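# Four arms sort stickered items into matching-color containers

## Task

Put every item into the container whose color is the same as the sticker on that item.

## Robot and tools

Robots and cameras. There are four identical i2rt Big YAM arms, named arm1, arm2, arm3 and arm4. Each has six revolute joints, a two-finger gripper and a wrist camera (arm1_cam_wrist to arm4_cam_wrist). Four fixed room cameras also watch the scene: cam_room_a1, cam_room_a2, cam_room_b1 and cam_room_b2. Each arm's foot faces its own +x. Calibrated feet (scene frame, m, quaternion w,x,y,z): arm1 (-0.644, +1.377, +0.914) q(+0.682, +0.007, +0.004, +0.731); arm2 (-0.655, -0.555, +0.928) q(+0.747, +0.002, +0.000, -0.665); arm3 (+0.651, -1.332, +0.868) q(+0.663, -0.004, -0.006, -0.748); arm4 (+0.648, +0.477, +0.879) q(+0.687, +0.001, +0.003, +0.727). A hand can reach roughly 1.0 m out from the joint1 axis.

Frame. Every pose uses a single scene frame. Its origin is on the floor, +z is up, and lengths are in metres. "hand" is the point between the finger pads, about 1 cm short of the fingertips. The fingers point along the hand's +z axis and open and close along its y axis. The printed hand position is less accurate at long reach. hand_target is where the hand would be at the joint targets the drive currently holds.

move. This tool sends one action. Its optional keys are arm1, arm2, arm3, arm4 and cameras. Each arm key takes an object for that arm only. An arm you leave out keeps its previous command. Inside an arm's object:
- joints: absolute joint targets keyed by name. Ranges: joint1_rad -2.879 to 2.879 (base turn, positive is counter-clockwise seen from above, 0 points along the foot's +x); joint2_rad 0 to 3.141 (shoulder); joint3_rad 0 to 3.019 (elbow, 0 is folded); joint4_rad -1.692 to 1.57 (hand pitch, positive raises the fingers); joint5_rad -1.57 to 1.57 (hand yaw, positive is to the arm's right); joint6_rad -2.094 to 2.094 (roll, positive is clockwise seen from behind the hand); gripper_m 0 to 0.093 (fingertip gap in metres). The tolerances for "done" are ±0.045, 0.14, 0.09, 0.055, 0.03 and 0.035 rad, and ±0.003 m for the gripper.
- target: one list of seven numbers [x, y, z, qw, qx, qy, qz]. It is an absolute hand pose in the scene frame. The hand follows a straight line to it, starting from its current hand_target. When target is present, joints may contain only gripper_m.
- speed: the top speed of that line in m/s, from 0.002 to 0.5, default 0.25. It is allowed only together with target. Rotation is capped at twice this value in rad/s.
A path lasts 0.5 to 10 s, and an action lasts at most 15 s. All hand paths in one action finish together, timed by the slowest one. Paths do not avoid obstacles or other arms. The controller keeps each commanded pose within 100 mm and 20 degrees of the measured hand and favours position over orientation, so a hand can end a centimetre or more off. Moves given as joint targets can sweep along wide curves. cameras is a list of camera names, or "all". Leaving it out means all cameras; [] means none. An unknown key makes the call invalid. A value out of range gets the call refused, and a refused call also cancels every later move, wait and finished_scene in the same reply.

Results. The "move" line reports, for each arm that got a motion, "done" or its worst status. joint_status and hand_status can read off_target (the joint stopped short and may still be pushing), time_out (the arm holds targets near where it stopped; on_its_own lists the joints still heading there, and "held at" shows a target, not a reading) or not_followed. "joint command not followed" or "pose unreachable" means the self- and arm-collision check blocked that command. Grippers still act, and a blocked arm may keep trying until you give it new targets. An arm that was not named appears under "as last shown", and its status lines say "not commanded". The "pictures" line gives the order of the images. Joint velocities are in rad/s (the gripper in m/s), and a list that reads "within noise" is effectively still. In the torques, numbers 3 and 4 wrap around at ±28 N m. A gripping gripper_m reads up to 0.005 m below the object's width (some up to 0.002 m above). Closed on nothing it reads 0.000 to 0.003. To release, send a target well above the reading.

wait: seconds from 0 to 10, plus optional cameras. It commands nothing and returns the full state.
zoom_image: camera (name) and region [x0, y0, x1, y1] in pixels of that camera's latest image, with (0,0) at the top-left and at most 504 by 504. The camera must be in the newest images.
read_manual: section "licences". It returns legal texts only.
finished_scene: scene = the number of the current scene. It ends the scene for good, so confirm every item sits in the right container first.

Cautions. Don't push items off the work area or onto the floor. Don't let two arms press together, and don't close one gripper on another's fingers. Arms may be bumped by loose objects, but hard contact between robots is a fault. An arm keeps pushing when it meets resistance. Long pushing, holding loads or staying stretched out heats motors: watch for MOTOR HOT. At 100 °C the arm goes limp (OVER-TEMPERATURE FAULT) and drops what it holds. Afterwards, resend any target flagged limit_stop_at_motor_heat. To stop a stalled joint from straining, command it to its reported position. Avoid drops, releasing items while they move, slams and very hard pushes. Objects can be nudged by outside disturbances now and then. The scene keeps running while you compose replies, with the last commands still held.

Each tool is called after ">>>" in YAML: its name, and indented under it one key for each argument.

## Session

>>> move:

Scene clock: 0.00 s.
Joint torques (N m): no reading
Motor temperatures (°C): arm1=[22 24 25 23 21 21 21] | arm2=[24 24 24 22 22 20 23] | arm3=[24 24 23 24 24 23 23] | arm4=[23 21 22 22 25 21 24]
Heat: arm1: hottest joint3_rad 25 °C; arm2: hottest joint1_rad 24 °C; arm3: hottest joint1_rad 24 °C; arm4: hottest joint5_rad 25 °C.
Joint velocities: within noise
arm1.joint_positions: joint1_rad=-0.126 joint2_rad=+0.534 joint3_rad=+1.403 joint4_rad=-1.611 joint5_rad=-0.026 joint6_rad=-0.127 gripper_m=+0.09396
arm1.joint_status: not commanded
arm1.hand: x=-0.6307 y=+1.5344 z=+1.4214 quat_wxyz=(-0.298, +0.671, -0.622, -0.272) (m; scene frame)
arm1.hand_target: x=-0.6306 y=+1.5327 z=+1.4326 quat_wxyz=(-0.308, +0.666, -0.618, -0.280) (m; scene frame)
arm1.hand_status: not commanded
arm2.joint_positions: joint1_rad=-0.045 joint2_rad=+0.390 joint3_rad=+1.428 joint4_rad=-1.186 joint5_rad=+0.166 joint6_rad=-0.774 gripper_m=+0.09396
arm2.joint_status: not commanded
arm2.hand: x=-0.6756 y=-0.6916 z=+1.5578 quat_wxyz=(-0.217, -0.319, -0.688, +0.615) (m; scene frame)
arm2.hand_target: x=-0.6760 y=-0.6854 z=+1.5652 quat_wxyz=(-0.221, -0.317, -0.681, +0.622) (m; scene frame)
arm2.hand_status: not commanded
arm3.joint_positions: joint1_rad=+0.075 joint2_rad=+0.276 joint3_rad=+1.523 joint4_rad=-1.599 joint5_rad=-0.185 joint6_rad=-0.597 gripper_m=+0.09396
arm3.joint_status: not commanded
arm3.hand: x=+0.6803 y=-1.3506 z=+1.4452 quat_wxyz=(-0.326, -0.350, -0.735, +0.481) (m; scene frame)
arm3.hand_target: x=+0.6804 y=-1.3484 z=+1.4507 quat_wxyz=(-0.328, -0.347, -0.731, +0.487) (m; scene frame)
arm3.hand_status: not commanded
arm4.joint_positions: joint1_rad=+0.109 joint2_rad=+0.555 joint3_rad=+1.556 joint4_rad=-1.251 joint5_rad=+0.178 joint6_rad=-0.775 gripper_m=+0.09396
arm4.joint_status: not commanded
arm4.hand: x=+0.6522 y=+0.6599 z=+1.5276 quat_wxyz=(-0.572, +0.731, -0.297, -0.221) (m; scene frame)
arm4.hand_target: x=+0.6531 y=+0.6547 z=+1.5360 quat_wxyz=(-0.580, +0.725, -0.296, -0.226) (m; scene frame)
arm4.hand_status: not commanded
pictures: arm1_cam_wrist, arm2_cam_wrist, arm3_cam_wrist, arm4_cam_wrist, cam_room_a1, cam_room_a2, cam_room_b1, cam_room_b2
Images, in order (width x height): arm1_cam_wrist 672x504, arm2_cam_wrist 672x504, arm3_cam_wrist 672x504, arm4_cam_wrist 672x504, cam_room_a1 672x504, cam_room_a2 672x504, cam_room_b1 672x504, cam_room_b2 672x504.

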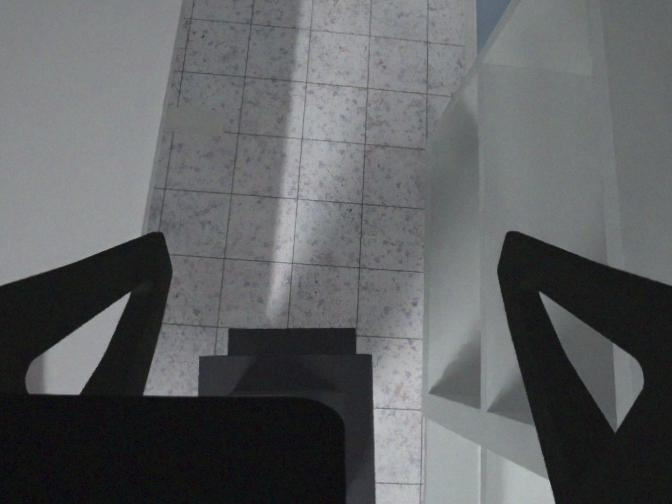

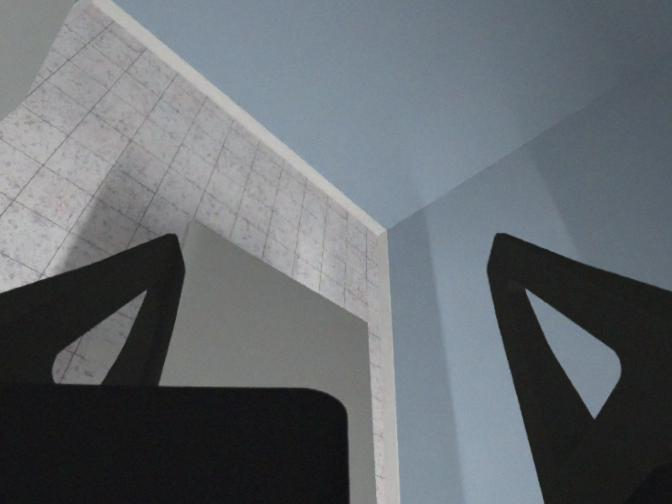

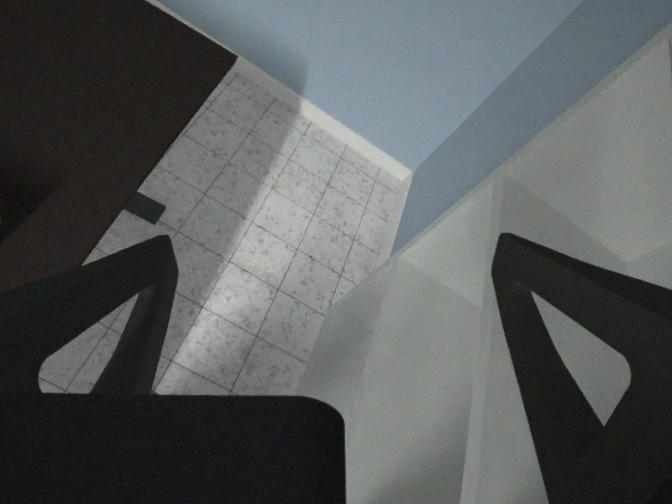

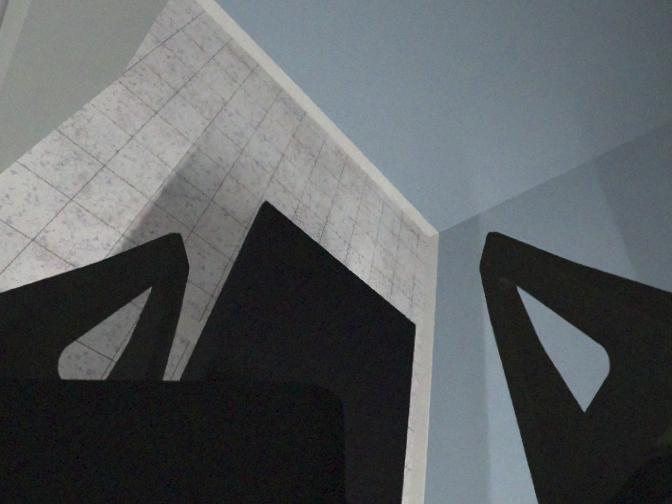

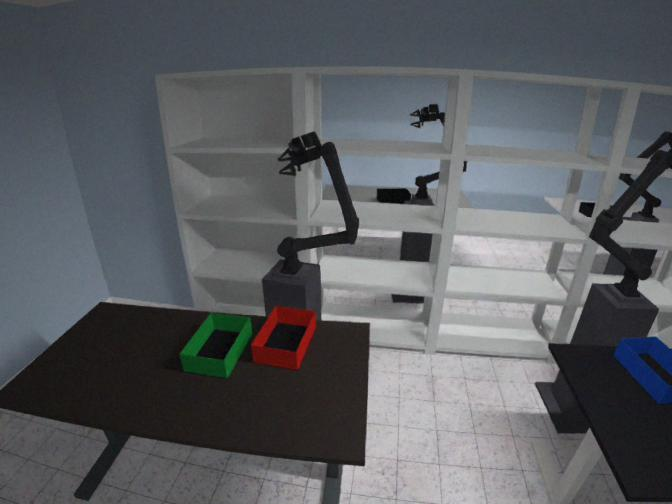

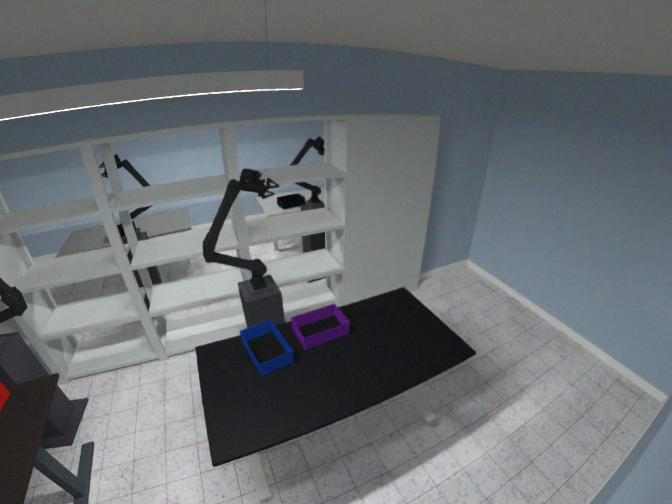

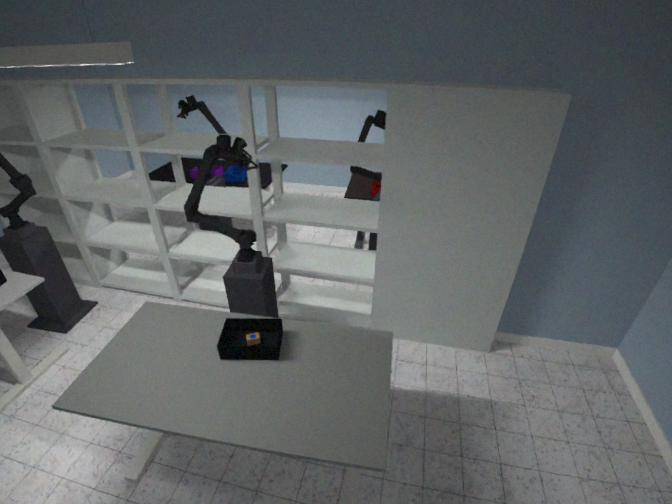

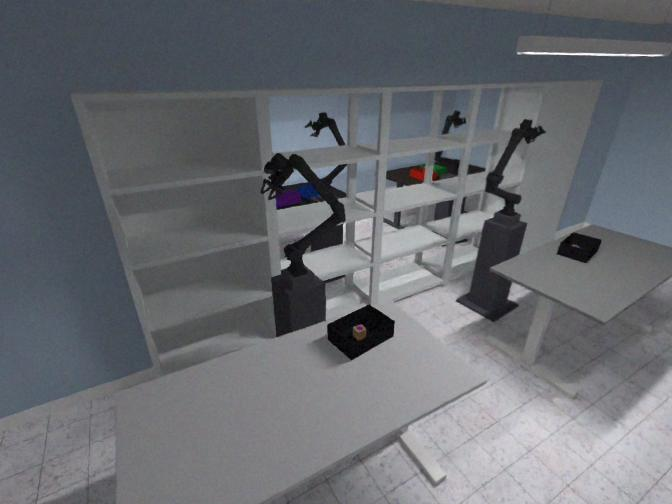

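>>> zoom_image:
  camera: "cam_room_b1"
  region: [180, 290, 330, 400]

>>> zoom_image:
  camera: "cam_room_b2"
  region: [300, 280, 440, 390]

>>> zoom_image:
  camera: "cam_room_a1"
  region: [150, 280, 390, 400]

>>> zoom_image:
  camera: "cam_room_a2"
  region: [180, 280, 420, 400]

>>> zoom_image:
  camera: "cam_room_b2"
  region: [540, 210, 640, 290]

Scaled by 3.360.

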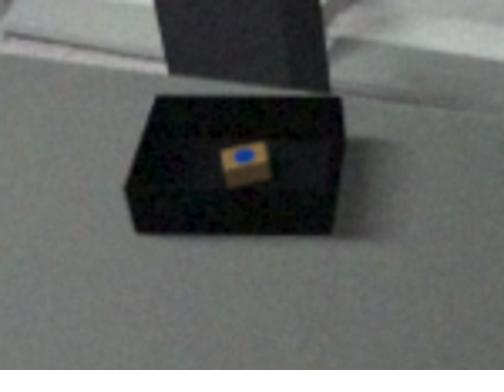

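Scaled by 3.600.

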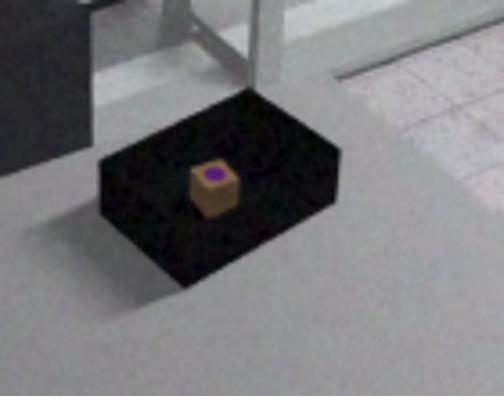

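Scaled by 2.100.

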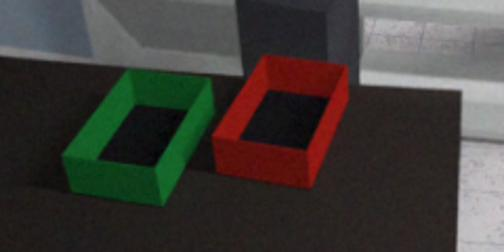

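Scaled by 2.100.

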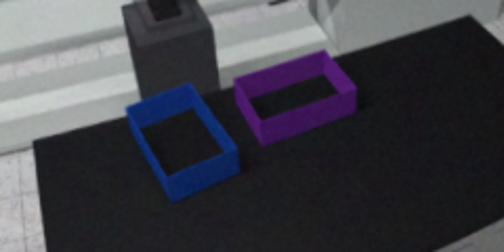

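Scaled by 5.040.

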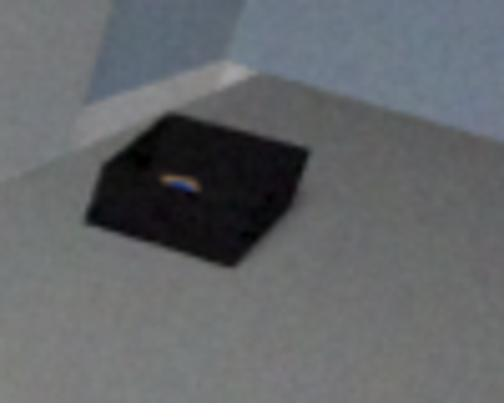

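>>> move:
  arm1: {"joints": {"joint2_rad": 1.0, "joint3_rad": 1.2, "joint4_rad": -1.6, "joint5_rad": 0, "joint6_rad": 0}}
  arm2: {"joints": {"joint2_rad": 1.0, "joint3_rad": 1.2, "joint4_rad": -1.6, "joint5_rad": 0, "joint6_rad": 0}}
  arm4: {"joints": {"joint2_rad": 1.0, "joint3_rad": 1.2, "joint4_rad": -1.6, "joint5_rad": 0, "joint6_rad": 0}}
  cameras: []

>>> move:
  arm1: {"joints": {"joint1_rad": 1.5}}
  arm2: {"joints": {"joint1_rad": -1.68}}
  arm4: {"joints": {"joint1_rad": -1.6}}
  cameras: ["arm1_cam_wrist", "arm2_cam_wrist", "arm4_cam_wrist"]

Scene clock: 59.87 s.
Joint torques (N m): arm1=[-1.85 -4.07 12.52 0.91 0.07 0.13] | arm2=[0.79 -6.59 11.56 0.59 -0.17 0.2] | arm3=[1.38 10.11 5.37 1.98 -0.04 0] | arm4=[0.5 -5.83 10.71 -0.06 -0.03 0.15]
Motor temperatures (°C): arm1=[22 24 29 24 21 21 21] | arm2=[24 25 27 23 22 20 23] | arm3=[24 25 24 24 24 23 23] | arm4=[23 22 27 22 25 21 24]
Heat: arm1: hottest joint3_rad 29 °C; arm2: hottest joint3_rad 27 °C; arm3: hottest joint2_rad 25 °C; arm4: hottest joint3_rad 27 °C.
move: arm1 done; arm2 done; arm4 done
Joint velocities: within noise
arm1.joint_positions: joint1_rad=-0.126 joint2_rad=+1.009 joint3_rad=+1.178 joint4_rad=-1.608 joint5_rad=-0.002 joint6_rad=-0.008 gripper_m=+0.09396
arm1.joint_status: all done
arm1.hand: x=-0.6224 y=+1.6625 z=+1.2222 quat_wxyz=(-0.043, +0.688, -0.723, -0.052) (m; scene frame)
arm1.hand_target: x=-0.6218 y=+1.6665 z=+1.2339 quat_wxyz=(-0.057, +0.684, -0.725, -0.065) (m; scene frame)
arm1.hand_status: not commanded
arm2.joint_positions: joint1_rad=-0.045 joint2_rad=+1.001 joint3_rad=+1.196 joint4_rad=-1.588 joint5_rad=+0.003 joint6_rad=-0.015 gripper_m=+0.09396
arm2.joint_status: all done
arm2.hand: x=-0.6358 y=-0.8487 z=+1.2452 quat_wxyz=(-0.063, -0.674, -0.734, +0.060) (m; scene frame)
arm2.hand_target: x=-0.6354 y=-0.8461 z=+1.2467 quat_wxyz=(-0.062, -0.679, -0.729, +0.056) (m; scene frame)
arm2.hand_status: not commanded
arm3: as last shown
arm4.joint_positions: joint1_rad=+0.109 joint2_rad=+0.998 joint3_rad=+1.171 joint4_rad=-1.590 joint5_rad=+0.003 joint6_rad=-0.014 gripper_m=+0.09396
arm4.joint_status: all done
arm4.hand: x=+0.6030 y=+0.7620 z=+1.1867 quat_wxyz=(-0.048, +0.765, -0.639, -0.058) (m; scene frame)
arm4.hand_target: x=+0.6020 y=+0.7650 z=+1.1980 quat_wxyz=(-0.052, +0.760, -0.644, -0.066) (m; scene frame)
arm4.hand_status: not commanded
pictures: none
No camera images: "cameras" was empty.

Scene clock: 61.73 s.
Joint torques (N m): arm1=[-1.49 -3.66 12.33 0.92 0.07 0.09] | arm2=[0.56 -6.65 11.52 0.58 -0.05 0.18] | arm3=[1.2 9.99 5.34 1.95 -0.05 -0.01] | arm4=[0.56 -5.3 10.66 0.01 0.05 0.14]
Motor temperatures (°C): arm1=[22 24 29 23 21 21 21] | arm2=[24 25 28 23 22 20 23] | arm3=[24 25 24 24 24 23 23] | arm4=[23 22 27 22 25 21 24]
Heat: arm1: hottest joint3_rad 29 °C; arm2: hottest joint3_rad 28 °C; arm3: hottest joint2_rad 25 °C; arm4: hottest joint3_rad 27 °C.
move: arm1 done; arm2 done; arm4 done
Joint velocities: within noise
arm1.joint_positions: joint1_rad=+1.496 joint2_rad=+1.009 joint3_rad=+1.178 joint4_rad=-1.608 joint5_rad=-0.001 joint6_rad=-0.006 gripper_m=+0.09398
arm1.joint_status: all done
arm1.hand: x=-0.9253 y=+1.3785 z=+1.2262 quat_wxyz=(-0.001, +0.997, +0.000, -0.074) (m; scene frame)
arm1.hand_target: x=-0.9293 y=+1.3776 z=+1.2379 quat_wxyz=(-0.001, +0.996, -0.001, -0.093) (m; scene frame)
arm1.hand_status: not commanded
arm2.joint_positions: joint1_rad=-1.678 joint2_rad=+1.001 joint3_rad=+1.196 joint4_rad=-1.588 joint5_rad=+0.001 joint6_rad=-0.012 gripper_m=+0.09398
arm2.joint_status: all done
arm2.hand: x=-0.9487 y=-0.5586 z=+1.2455 quat_wxyz=(+0.002, -0.996, -0.011, +0.088) (m; scene frame)
arm2.hand_target: x=-0.9462 y=-0.5580 z=+1.2470 quat_wxyz=(+0.001, -0.996, -0.004, +0.084) (m; scene frame)
arm2.hand_status: not commanded
arm3: as last shown
arm4.joint_positions: joint1_rad=-1.598 joint2_rad=+0.998 joint3_rad=+1.171 joint4_rad=-1.590 joint5_rad=+0.001 joint6_rad=-0.011 gripper_m=+0.09398
arm4.joint_status: all done
arm4.hand: x=+0.9366 y=+0.4863 z=+1.1860 quat_wxyz=(-0.074, +0.020, -0.997, +0.001) (m; scene frame)
arm4.hand_target: x=+0.9397 y=+0.4860 z=+1.1973 quat_wxyz=(-0.083, +0.014, -0.996, +0.001) (m; scene frame)
arm4.hand_status: not commanded
pictures: arm1_cam_wrist, arm2_cam_wrist, arm4_cam_wrist
Images, in order (width x height): arm1_cam_wrist 672x504, arm2_cam_wrist 672x504, arm4_cam_wrist 672x504.

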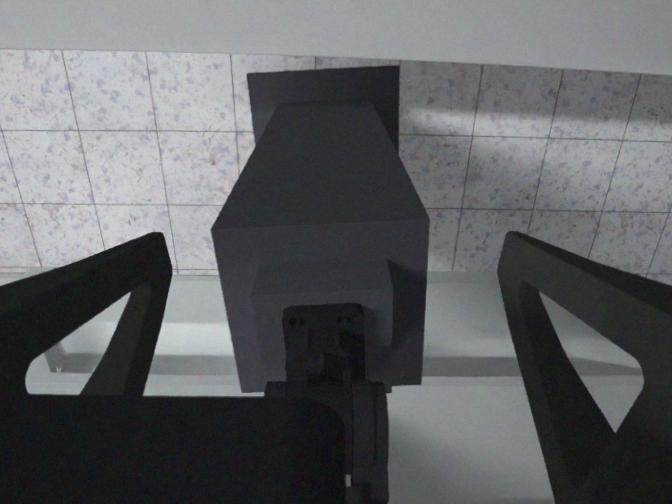

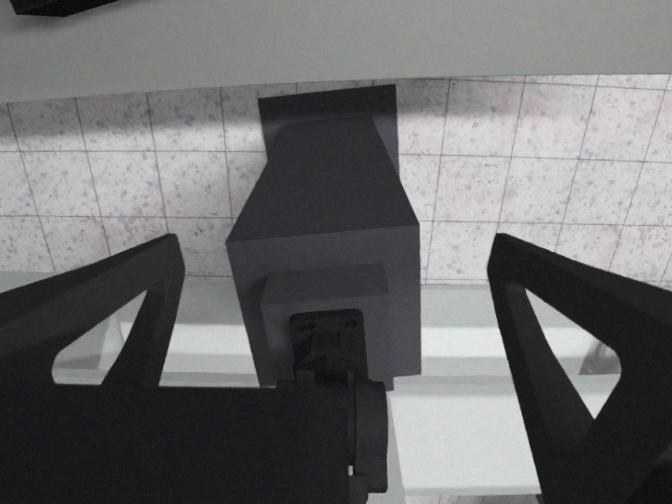

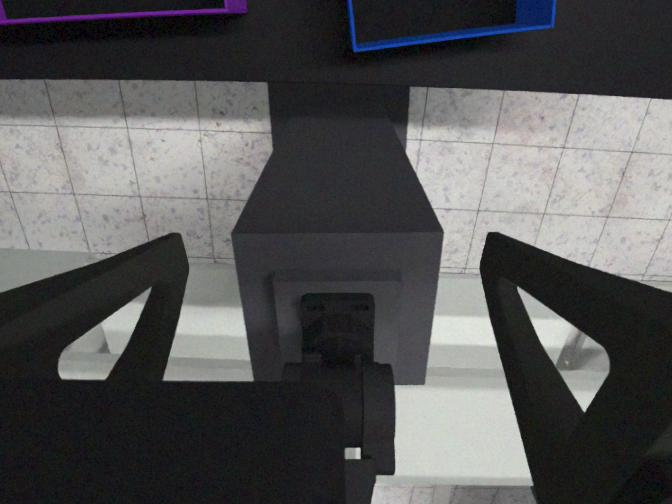

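>>> move:
  arm1: {"joints": {"joint4_rad": -0.8}}
  arm2: {"joints": {"joint4_rad": -0.8}}
  arm4: {"joints": {"joint4_rad": -0.8}}
  cameras: ["arm1_cam_wrist", "arm2_cam_wrist", "arm4_cam_wrist"]

Scene clock: 70.77 s.
Joint torques (N m): arm1=[-1.38 -4.31 13.83 2.37 0.09 0.11] | arm2=[0.5 -8.06 12.72 3.19 -0.04 0.19] | arm3=[1.32 10.11 5.35 1.98 -0.05 -0.01] | arm4=[0.85 -6.65 11.82 1.89 0.07 0.12]
Motor temperatures (°C): arm1=[22 24 30 23 21 21 21] | arm2=[24 25 29 22 22 20 23] | arm3=[24 25 24 24 24 23 23] | arm4=[23 22 27 22 24 21 24]
Heat: arm1: hottest joint3_rad 30 °C; arm2: hottest joint3_rad 29 °C; arm3: hottest joint2_rad 25 °C; arm4: hottest joint3_rad 27 °C.
move: arm1 done; arm2 done; arm4 done
Joint velocities: within noise
arm1.joint_positions: joint1_rad=+1.496 joint2_rad=+1.009 joint3_rad=+1.178 joint4_rad=-0.822 joint5_rad=-0.001 joint6_rad=-0.006 gripper_m=+0.09398
arm1.joint_status: all done
arm1.hand: x=-1.0868 y=+1.3792 z=+1.3229 quat_wxyz=(-0.003, +0.893, +0.001, -0.450) (m; scene frame)
arm1.hand_target: x=-1.0888 y=+1.3777 z=+1.3437 quat_wxyz=(-0.002, +0.881, +0.000, -0.473) (m; scene frame)
arm1.hand_status: not commanded
arm2.joint_positions: joint1_rad=-1.678 joint2_rad=+1.001 joint3_rad=+1.196 joint4_rad=-0.819 joint5_rad=+0.001 joint6_rad=-0.012 gripper_m=+0.09398
arm2.joint_status: all done
arm2.hand: x=-1.1050 y=-0.5604 z=+1.3433 quat_wxyz=(+0.002, -0.891, -0.010, +0.455) (m; scene frame)
arm2.hand_target: x=-1.1076 y=-0.5596 z=+1.3501 quat_wxyz=(+0.000, -0.885, -0.004, +0.466) (m; scene frame)
arm2.hand_status: not commanded
arm3: as last shown
arm4.joint_positions: joint1_rad=-1.598 joint2_rad=+0.998 joint3_rad=+1.171 joint4_rad=-0.818 joint5_rad=+0.001 joint6_rad=-0.011 gripper_m=+0.09398
arm4.joint_status: all done
arm4.hand: x=+1.0960 y=+0.4913 z=+1.2803 quat_wxyz=(-0.444, +0.019, -0.896, -0.002) (m; scene frame)
arm4.hand_target: x=+1.1014 y=+0.4907 z=+1.2999 quat_wxyz=(-0.465, +0.013, -0.885, -0.005) (m; scene frame)
arm4.hand_status: not commanded
pictures: arm1_cam_wrist, arm2_cam_wrist, arm4_cam_wrist
Images, in order (width x height): arm1_cam_wrist 672x504, arm2_cam_wrist 672x504, arm4_cam_wrist 672x504.

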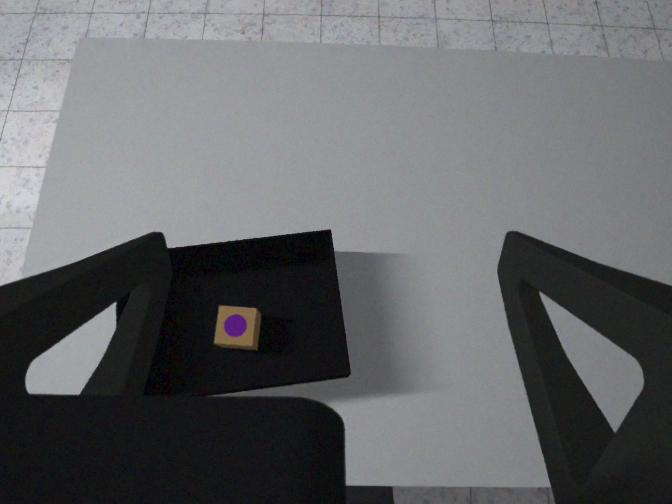

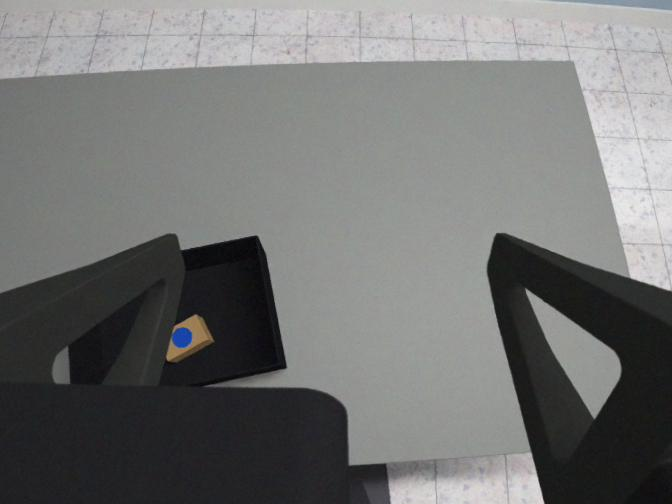

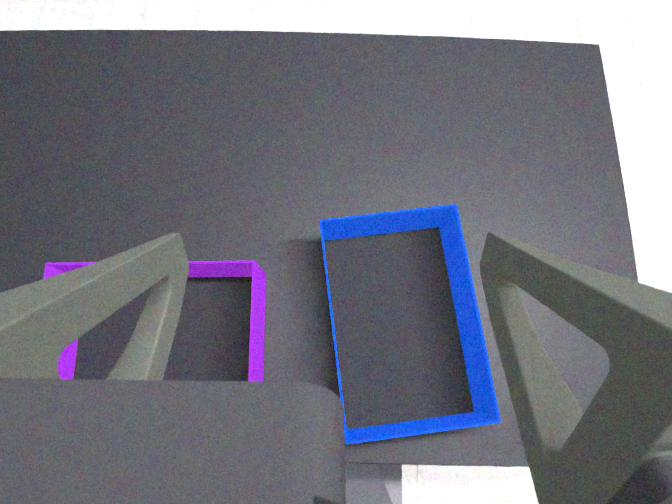

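>>> move:
  arm4: {"joints": {"joint2_rad": 0.6, "joint3_rad": 1.2, "joint4_rad": -0.8}}
  cameras: []

>>> move:
  arm4: {"joints": {"joint1_rad": 1.0}}
  cameras: ["arm4_cam_wrist", "cam_room_a1", "cam_room_a2", "cam_room_b1", "cam_room_b2"]

Scene clock: 102.13 s.
Joint torques (N m): arm1=[-1.44 -4.6 13.64 2.51 0.07 0.11] | arm2=[0.56 -8.12 12.74 3.18 -0.04 0.19] | arm3=[1.32 9.93 5.34 1.98 -0.05 -0.02] | arm4=[0.56 0.21 9.77 1.99 0.06 0.18]
Motor temperatures (°C): arm1=[22 24 32 24 21 21 21] | arm2=[24 25 32 23 22 20 23] | arm3=[24 25 25 24 24 23 23] | arm4=[23 22 29 22 24 21 24]
Heat: arm1: hottest joint3_rad 32 °C; arm2: hottest joint3_rad 32 °C; arm3: hottest joint2_rad 25 °C; arm4: hottest joint3_rad 29 °C.
move: arm4 done
Joint velocities: within noise
arm1, arm2, arm3: as last shown
arm2.hand_target: x=-1.1076 y=-0.5596 z=+1.3500 quat_wxyz=(+0.000, -0.885, -0.004, +0.466) (m; scene frame)
arm4.joint_positions: joint1_rad=-1.598 joint2_rad=+0.598 joint3_rad=+1.181 joint4_rad=-0.814 joint5_rad=+0.001 joint6_rad=-0.011 gripper_m=+0.09398
arm4.joint_status: all done
arm4.hand: x=+0.9559 y=+0.4877 z=+1.4314 quat_wxyz=(-0.619, +0.017, -0.785, -0.004) (m; scene frame)
arm4.hand_target: x=+0.9544 y=+0.4872 z=+1.4449 quat_wxyz=(-0.631, +0.012, -0.776, -0.007) (m; scene frame)
arm4.hand_status: not commanded
pictures: none
No camera images: "cameras" was empty.

Scene clock: 104.33 s.
Joint torques (N m): arm1=[-1.85 -4.48 13.67 2.56 0.07 0.08] | arm2=[0.67 -8.12 12.71 3.15 -0.04 0.18] | arm3=[1.14 10.05 5.37 1.98 -0.05 -0.01] | arm4=[1.44 0.79 9.96 1.94 0.14 0.16]
Motor temperatures (°C): arm1=[22 24 32 24 21 21 21] | arm2=[24 25 33 23 22 20 23] | arm3=[24 25 25 24 24 23 23] | arm4=[23 22 30 22 24 21 24]
Heat: arm1: hottest joint3_rad 32 °C; arm2: hottest joint3_rad 33 °C; arm3: hottest joint2_rad 25 °C; arm4: hottest joint3_rad 30 °C.
move: arm4 done
Joint velocities: within noise
arm1, arm2, arm3: as last shown
arm4.joint_positions: joint1_rad=+0.996 joint2_rad=+0.598 joint3_rad=+1.181 joint4_rad=-0.814 joint5_rad=-0.002 joint6_rad=-0.011 gripper_m=+0.09402
arm4.joint_status: all done
arm4.hand: x=+0.3852 y=+0.6308 z=+1.4337 quat_wxyz=(-0.160, +0.758, -0.198, -0.601) (m; scene frame)
arm4.hand_target: x=+0.3862 y=+0.6293 z=+1.4471 quat_wxyz=(-0.159, +0.747, -0.198, -0.614) (m; scene frame)
arm4.hand_status: not commanded
pictures: arm4_cam_wrist, cam_room_a1, cam_room_a2, cam_room_b1, cam_room_b2
Images, in order (width x height): arm4_cam_wrist 672x504, cam_room_a1 672x504, cam_room_a2 672x504, cam_room_b1 672x504, cam_room_b2 672x504.

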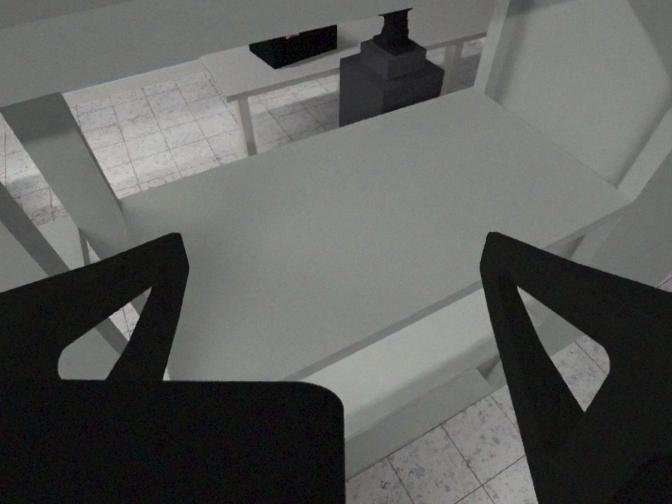

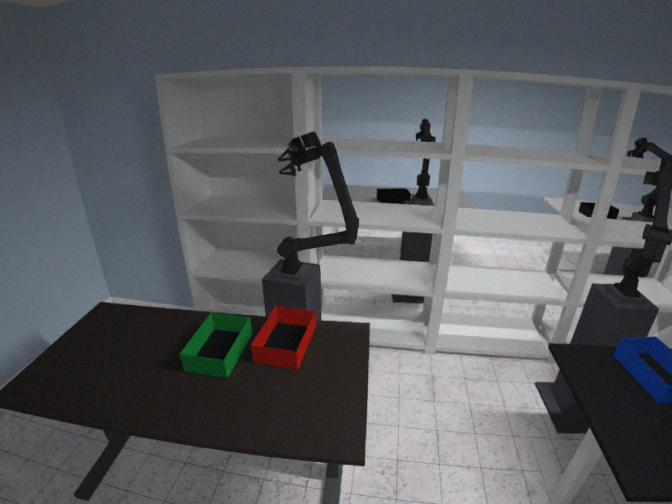

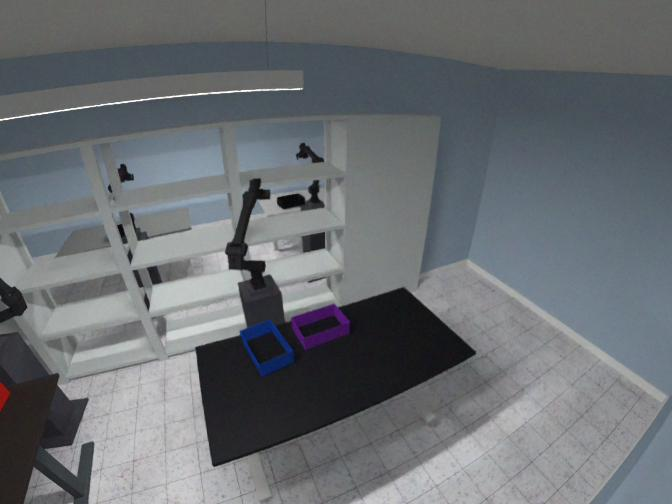

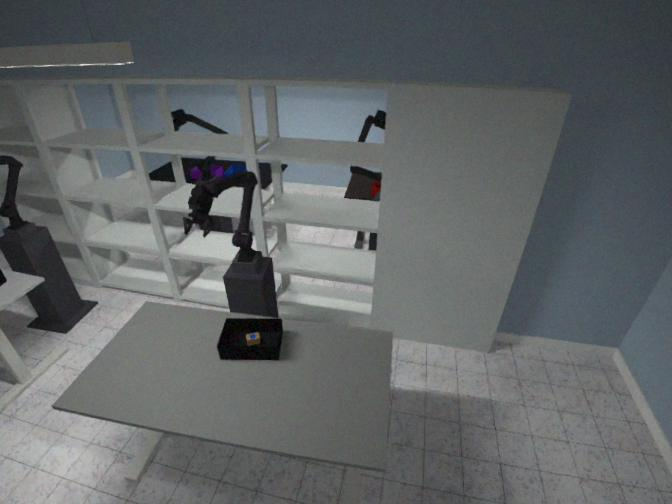

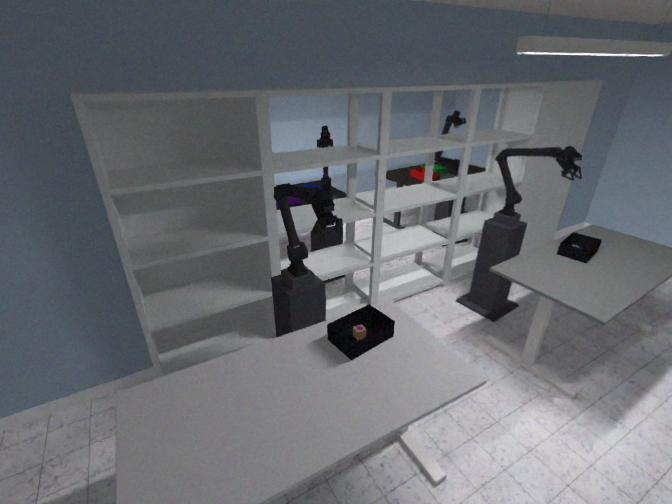

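>>> move:
  arm1: {"target": [-1.16, 1.25, 1.10, 0, 1, 0, 0]}
  arm2: {"target": [-1.16, -0.75, 1.10, 0, 1, 0, 0]}
  cameras: ["arm1_cam_wrist", "arm2_cam_wrist"]

Scene clock: 130.97 s.
Joint torques (N m): arm1=[-1.61 -13.86 15.3 0.01 0.02 0.09] | arm2=[1.14 -17.61 15.39 0.09 -0.1 0.2] | arm3=[1.32 10.11 5.33 1.92 -0.06 -0.01] | arm4=[0.73 0.15 9.89 2 0.14 0.16]
Motor temperatures (°C): arm1=[22 24 34 24 21 21 21] | arm2=[24 25 34 23 22 20 23] | arm3=[24 25 25 24 24 23 23] | arm4=[23 22 31 22 24 21 24]
Heat: arm1: hottest joint3_rad 34 °C; arm2: hottest joint3_rad 34 °C; arm3: hottest joint2_rad 25 °C; arm4: hottest joint3_rad 31 °C.
move: arm1 off_target; arm2 off_target
Joint velocities: within noise
arm1.joint_positions: joint1_rad=+1.733 joint2_rad=+1.765 joint3_rad=+1.530 joint4_rad=-1.401 joint5_rad=-0.005 joint6_rad=+0.230 gripper_m=+0.09398
arm1.joint_status: not commanded
arm1.hand: x=-1.1445 y=+1.2581 z=+1.0766 quat_wxyz=(-0.006, +1.000, +0.000, +0.024) (m; scene frame)
arm1.hand_target: x=-1.1588 y=+1.2503 z=+1.1002 quat_wxyz=(+0.000, +1.000, +0.000, +0.000) (m; scene frame)
arm1.hand_status: off_target (0.029 m and 2.9 deg from the pose sent, 0.268 m and 53.5 deg at the start)
arm2.joint_positions: joint1_rad=-1.325 joint2_rad=+1.752 joint3_rad=+1.532 joint4_rad=-1.373 joint5_rad=+0.000 joint6_rad=+0.353 gripper_m=+0.09398
arm2.joint_status: not commanded
arm2.hand: x=-1.1454 y=-0.7414 z=+1.0880 quat_wxyz=(+0.006, -1.000, -0.005, -0.012) (m; scene frame)
arm2.hand_target: x=-1.1593 y=-0.7497 z=+1.1001 quat_wxyz=(+0.000, -1.000, +0.000, +0.001) (m; scene frame)
arm2.hand_status: off_target (0.021 m and 1.6 deg from the pose sent, 0.313 m and 54.1 deg at the start)
arm3, arm4: as last shown
pictures: arm1_cam_wrist, arm2_cam_wrist
Images, in order (width x height): arm1_cam_wrist 672x504, arm2_cam_wrist 672x504.

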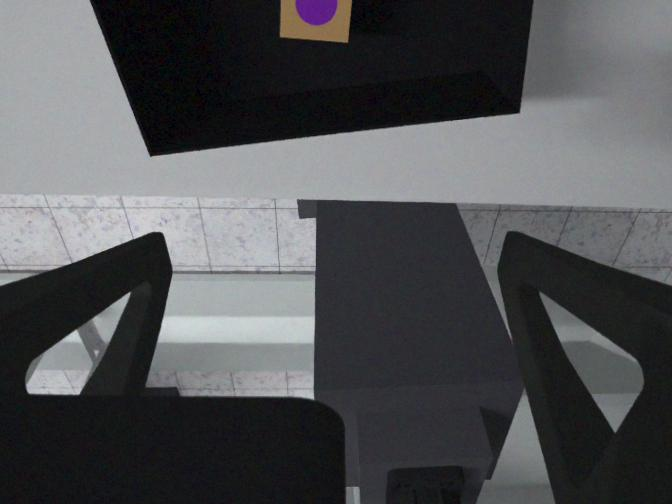

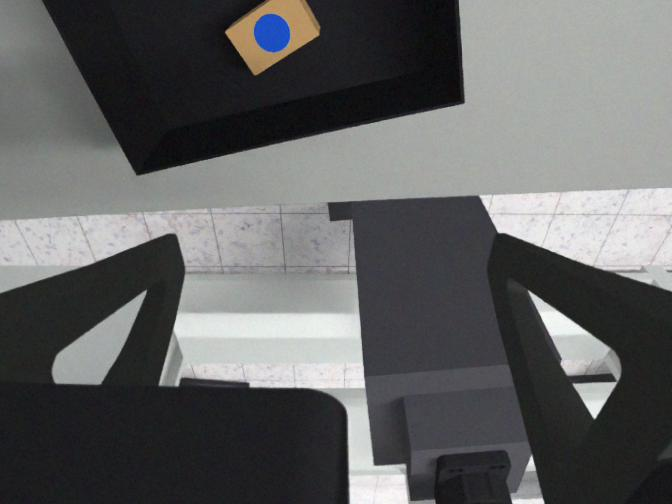

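>>> zoom_image:
  camera: "arm2_cam_wrist"
  region: [40, 0, 480, 220]

>>> zoom_image:
  camera: "arm1_cam_wrist"
  region: [90, 0, 550, 220]

Scaled by 1.145.

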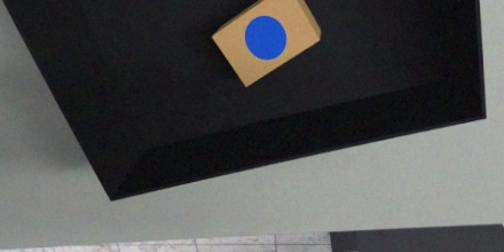

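Scaled by 1.096.

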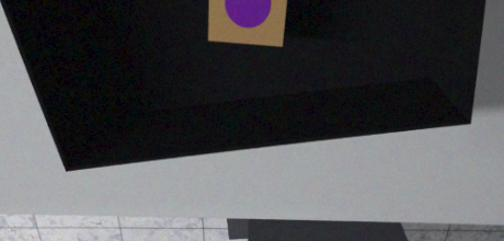

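>>> move:
  arm1: {"target": [-1.155, 1.237, 0.985, 0, 1, 0, 0]}
  arm2: {"target": [-1.155, -0.798, 0.985, 0, 1, 0, 0]}
  cameras: ["arm1_cam_wrist", "arm2_cam_wrist"]

Scene clock: 164.50 s.
Joint torques (N m): arm1=[-1.32 -15.21 10.13 1.03 0 0.13] | arm2=[0.56 -19.55 9.72 1.18 -0.07 0.21] | arm3=[1.32 10.11 5.33 1.95 -0.05 -0.01] | arm4=[1.2 0.73 9.81 2.04 0.21 0.16]
Motor temperatures (°C): arm1=[22 26 38 23 21 21 21] | arm2=[24 26 35 22 22 20 23] | arm3=[24 25 25 24 24 23 23] | arm4=[23 22 31 22 24 21 24]
Heat: arm1: hottest joint3_rad 38 °C; arm2: hottest joint3_rad 35 °C; arm3: hottest joint2_rad 25 °C; arm4: hottest joint3_rad 31 °C.
move: arm1 off_target; arm2 done
Joint velocities: within noise
arm1.joint_positions: joint1_rad=+1.760 joint2_rad=+1.857 joint3_rad=+1.386 joint4_rad=-1.146 joint5_rad=-0.006 joint6_rad=+0.258 gripper_m=+0.09398
arm1.joint_status: not commanded
arm1.hand: x=-1.1481 y=+1.2431 z=+0.9774 quat_wxyz=(-0.004, +1.000, +0.000, +0.015) (m; scene frame)
arm1.hand_target: x=-1.1548 y=+1.2370 z=+0.9851 quat_wxyz=(+0.000, +1.000, +0.000, +0.000) (m; scene frame)
arm1.hand_status: off_target (0.012 m and 1.8 deg from the pose sent, 0.095 m and 2.9 deg at the start)
arm2.joint_positions: joint1_rad=-1.233 joint2_rad=+1.890 joint3_rad=+1.466 joint4_rad=-1.142 joint5_rad=+0.000 joint6_rad=+0.438 gripper_m=+0.09398
arm2.joint_status: not commanded
arm2.hand: x=-1.1535 y=-0.7989 z=+0.9922 quat_wxyz=(+0.000, -1.000, -0.009, +0.001) (m; scene frame)
arm2.hand_target: x=-1.1549 y=-0.7980 z=+0.9850 quat_wxyz=(+0.000, -1.000, +0.000, +0.000) (m; scene frame)
arm2.hand_status: done (0.007 m and 1.0 deg from the pose sent, 0.118 m and 1.6 deg at the start)
arm3, arm4: as last shown
pictures: arm1_cam_wrist, arm2_cam_wrist
Images, in order (width x height): arm1_cam_wrist 672x504, arm2_cam_wrist 672x504.

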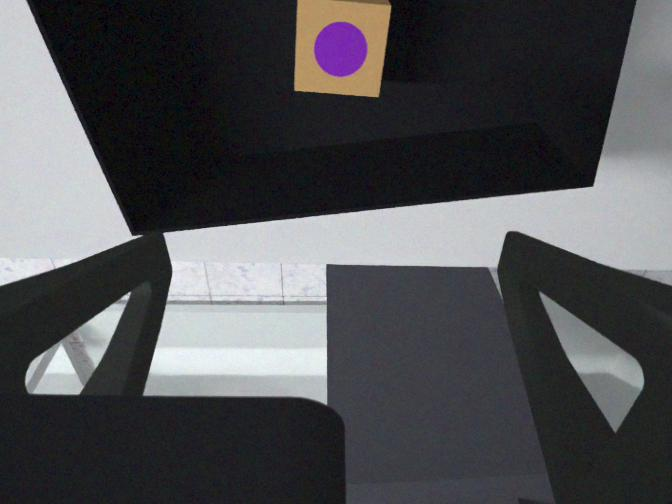

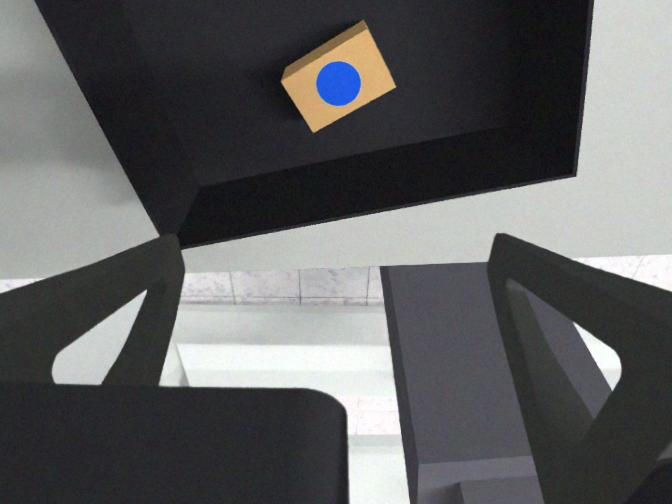

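>>> move:
  arm1: {"target": [-1.147, 1.243, 0.90, 0, 1, 0, 0]}
  arm2: {"target": [-1.137, -0.798, 0.90, 0, 1, 0, 0]}
  cameras: ["arm1_cam_wrist", "arm2_cam_wrist"]

Scene clock: 181.50 s.
Joint torques (N m): arm1=[-1.44 -15.68 8.87 0.99 0.02 0.02] | arm2=[1.61 -18.55 8.57 1.22 -0.05 0.21] | arm3=[1.32 10.11 5.35 1.91 -0.06 -0.01] | arm4=[1.14 0.44 9.88 1.94 0.17 0.15]
Motor temperatures (°C): arm1=[22 26 35 23 21 21 21] | arm2=[24 26 34 22 22 20 23] | arm3=[24 25 25 24 24 23 23] | arm4=[23 22 32 22 24 21 24]
Heat: arm1: hottest joint3_rad 35 °C; arm2: hottest joint3_rad 34 °C; arm3: hottest joint2_rad 25 °C; arm4: hottest joint3_rad 32 °C.
move: arm1 done; arm2 off_target
Joint velocities: within noise
arm1.joint_positions: joint1_rad=+1.760 joint2_rad=+1.948 joint3_rad=+1.272 joint4_rad=-0.937 joint5_rad=-0.006 joint6_rad=+0.258 gripper_m=+0.09398
arm1.joint_status: not commanded
arm1.hand: x=-1.1392 y=+1.2460 z=+0.8946 quat_wxyz=(-0.004, +1.000, +0.000, +0.013) (m; scene frame)
arm1.hand_target: x=-1.1469 y=+1.2430 z=+0.9002 quat_wxyz=(+0.000, +1.000, +0.000, +0.000) (m; scene frame)
arm1.hand_status: done (0.010 m and 1.6 deg from the pose sent, 0.077 m and 1.8 deg at the start)
arm2.joint_positions: joint1_rad=-1.231 joint2_rad=+1.960 joint3_rad=+1.334 joint4_rad=-0.930 joint5_rad=+0.000 joint6_rad=+0.452 gripper_m=+0.09398
arm2.joint_status: not commanded
arm2.hand: x=-1.1411 y=-0.7938 z=+0.9117 quat_wxyz=(-0.002, -1.000, -0.002, +0.006) (m; scene frame)
arm2.hand_target: x=-1.1369 y=-0.7978 z=+0.9003 quat_wxyz=(+0.000, -1.000, +0.000, +0.000) (m; scene frame)
arm2.hand_status: off_target (0.013 m and 0.7 deg from the pose sent, 0.094 m and 1.0 deg at the start)
arm3.joint_positions: joint1_rad=+0.075 joint2_rad=+0.276 joint3_rad=+1.523 joint4_rad=-1.599 joint5_rad=-0.185 joint6_rad=-0.597 gripper_m=+0.09396
arm3.joint_status: not commanded
arm3.hand: x=+0.6803 y=-1.3506 z=+1.4452 quat_wxyz=(-0.326, -0.350, -0.735, +0.481) (m; scene frame)
arm3.hand_target: x=+0.6804 y=-1.3484 z=+1.4507 quat_wxyz=(-0.328, -0.347, -0.731, +0.487) (m; scene frame)
arm3.hand_status: not commanded
arm4: as last shown
pictures: arm1_cam_wrist, arm2_cam_wrist
Images, in order (width x height): arm1_cam_wrist 672x504, arm2_cam_wrist 672x504.

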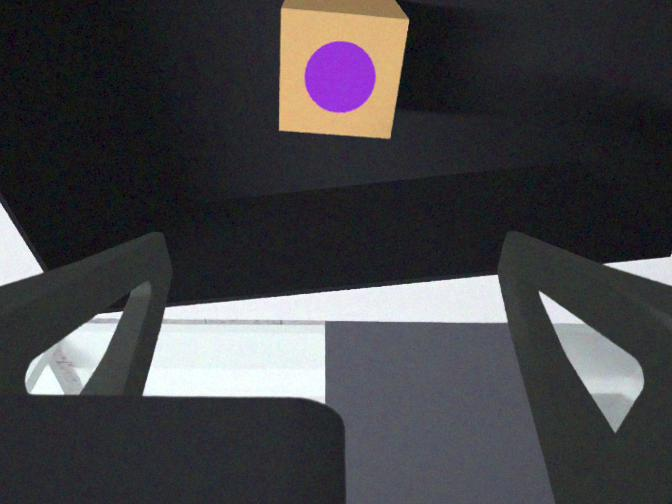

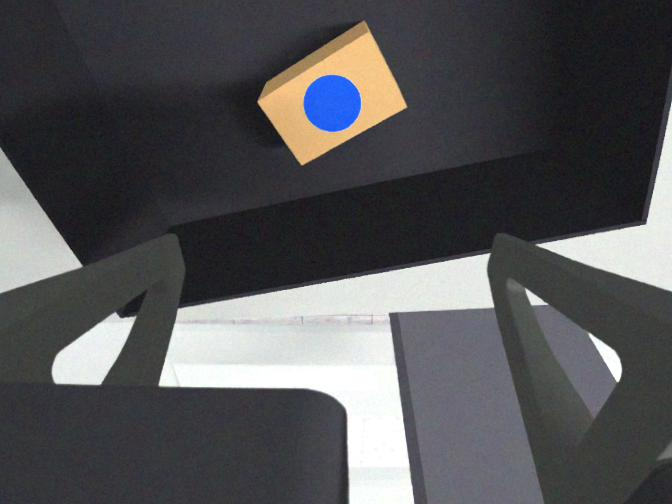

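>>> move:
  arm1: {"target": [-1.128, 1.244, 0.85, 0.0068, -0.9656, 0.0253, 0.2587]}
  arm2: {"target": [-1.112, -0.778, 0.835, -0.0714, -0.9286, -0.2662, 0.249]}
  cameras: ["arm1_cam_wrist", "arm2_cam_wrist"]

Scene clock: 255.40 s.
Joint torques (N m): arm1=[-1.26 -13.04 6.08 1.77 0.22 0.13] | arm2=[0.15 -15.44 5.56 2.47 -0.22 -0.1] | arm3=[1.2 10.11 5.33 1.98 -0.04 -0.01] | arm4=[1.32 0.21 9.72 1.96 0.13 0.14]
Motor temperatures (°C): arm1=[22 27 32 23 21 21 21] | arm2=[24 27 29 22 22 20 23] | arm3=[24 25 25 24 24 23 23] | arm4=[23 21 33 22 24 21 24]
Heat: arm1: hottest joint3_rad 32 °C; arm2: hottest joint3_rad 29 °C; arm3: hottest joint2_rad 25 °C; arm4: hottest joint3_rad 33 °C.
move: arm1 off_target; arm2 done
Joint velocities: within noise
arm1.joint_positions: joint1_rad=+1.825 joint2_rad=+1.875 joint3_rad=+0.820 joint4_rad=-0.074 joint5_rad=+0.180 joint6_rad=+0.333 gripper_m=+0.09398
arm1.joint_status: not commanded
arm1.hand: x=-1.1221 y=+1.2506 z=+0.8408 quat_wxyz=(-0.014, +0.970, -0.024, -0.243) (m; scene frame)
arm1.hand_target: x=-1.1279 y=+1.2440 z=+0.8500 quat_wxyz=(-0.007, +0.966, -0.025, -0.259) (m; scene frame)
arm1.hand_status: off_target (0.013 m and 2.0 deg from the pose sent, 0.046 m and 31.6 deg at the start)
arm2.joint_positions: joint1_rad=-1.247 joint2_rad=+1.907 joint3_rad=+0.822 joint4_rad=+0.044 joint5_rad=-0.061 joint6_rad=-0.093 gripper_m=+0.09398
arm2.joint_status: not commanded
arm2.hand: x=-1.1146 y=-0.7830 z=+0.8422 quat_wxyz=(-0.073, -0.929, -0.262, +0.251) (m; scene frame)
arm2.hand_target: x=-1.1120 y=-0.7779 z=+0.8351 quat_wxyz=(-0.071, -0.929, -0.266, +0.249) (m; scene frame)
arm2.hand_status: done (0.009 m and 0.5 deg from the pose sent, 0.083 m and 43.0 deg at the start)
arm3, arm4: as last shown
pictures: arm1_cam_wrist, arm2_cam_wrist
Images, in order (width x height): arm1_cam_wrist 672x504, arm2_cam_wrist 672x504.

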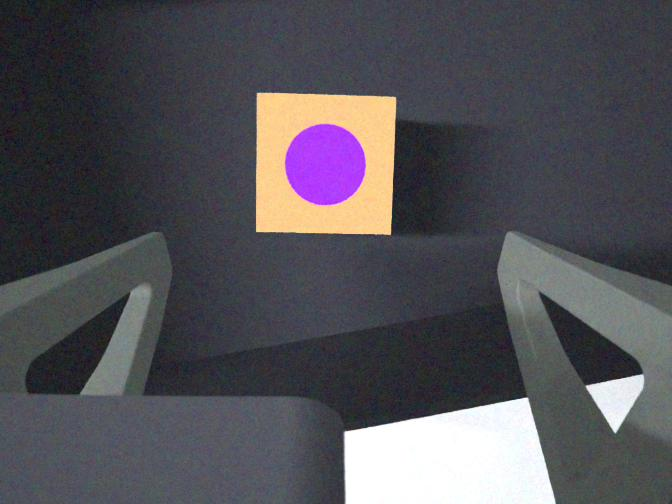

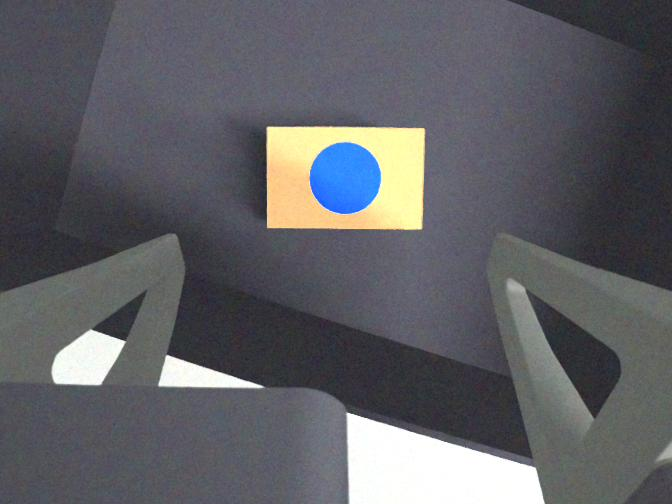

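>>> move:
  arm1: {"target": [-1.156, 1.2405, 0.809, 0.0068, -0.9656, 0.0253, 0.2587], "speed": 0.1}
  arm2: {"target": [-1.134, -0.789, 0.782, -0.0714, -0.9286, -0.2662, 0.249], "speed": 0.1}
  cameras: ["arm1_cam_wrist", "arm2_cam_wrist"]

Scene clock: 278.50 s.
Joint torques (N m): arm1=[-1.9 -12.28 8.51 1.8 0.09 0] | arm2=[0.38 -14.39 6.89 2.17 -0.07 -0.09] | arm3=[1.38 10.11 5.39 1.98 -0.05 0] | arm4=[0.91 0.67 9.94 2.07 0.15 0.17]
Motor temperatures (°C): arm1=[22 26 30 23 21 21 21] | arm2=[24 27 28 22 22 20 23] | arm3=[24 25 25 24 24 23 23] | arm4=[23 21 33 22 24 21 24]
Heat: arm1: hottest joint3_rad 30 °C; arm2: hottest joint3_rad 28 °C; arm3: hottest joint2_rad 25 °C; arm4: hottest joint3_rad 33 °C.
move: arm1 off_target; arm2 off_target
Joint velocities: within noise
arm1.joint_positions: joint1_rad=+1.825 joint2_rad=+1.997 joint3_rad=+0.867 joint4_rad=-0.006 joint5_rad=+0.178 joint6_rad=+0.334 gripper_m=+0.09398
arm1.joint_status: not commanded
arm1.hand: x=-1.1350 y=+1.2462 z=+0.8027 quat_wxyz=(-0.014, +0.971, -0.024, -0.239) (m; scene frame)
arm1.hand_target: x=-1.1553 y=+1.2407 z=+0.8097 quat_wxyz=(-0.007, +0.966, -0.025, -0.259) (m; scene frame)
arm1.hand_status: off_target (0.023 m and 2.4 deg from the pose sent, 0.048 m and 2.0 deg at the start)
arm2.joint_positions: joint1_rad=-1.248 joint2_rad=+2.057 joint3_rad=+0.882 joint4_rad=+0.141 joint5_rad=-0.064 joint6_rad=-0.090 gripper_m=+0.09398
arm2.joint_status: not commanded
arm2.hand: x=-1.1316 y=-0.7907 z=+0.7966 quat_wxyz=(-0.075, -0.928, -0.261, +0.255) (m; scene frame)
arm2.hand_target: x=-1.1335 y=-0.7887 z=+0.7824 quat_wxyz=(-0.071, -0.928, -0.266, +0.249) (m; scene frame)
arm2.hand_status: off_target (0.015 m and 1.0 deg from the pose sent, 0.064 m and 0.5 deg at the start)
arm3, arm4: as last shown
pictures: arm1_cam_wrist, arm2_cam_wrist
Images, in order (width x height): arm1_cam_wrist 672x504, arm2_cam_wrist 672x504.

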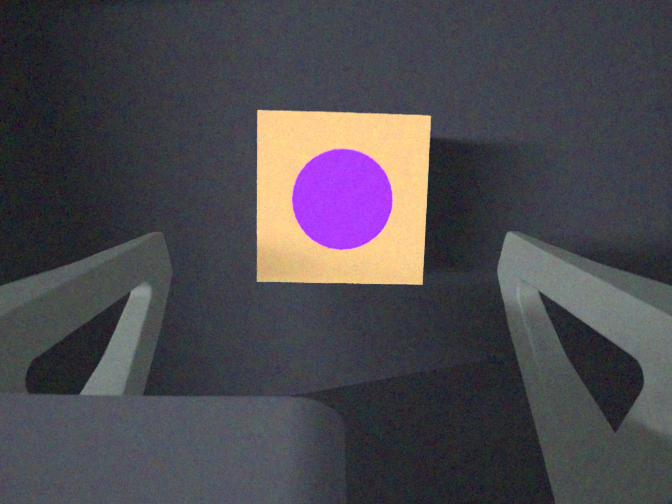

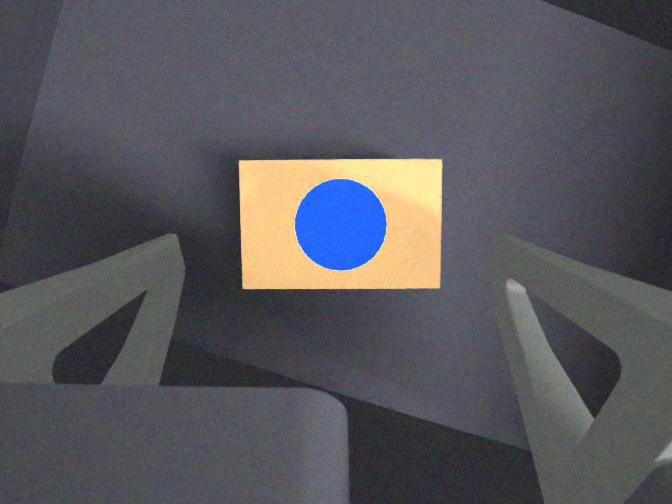

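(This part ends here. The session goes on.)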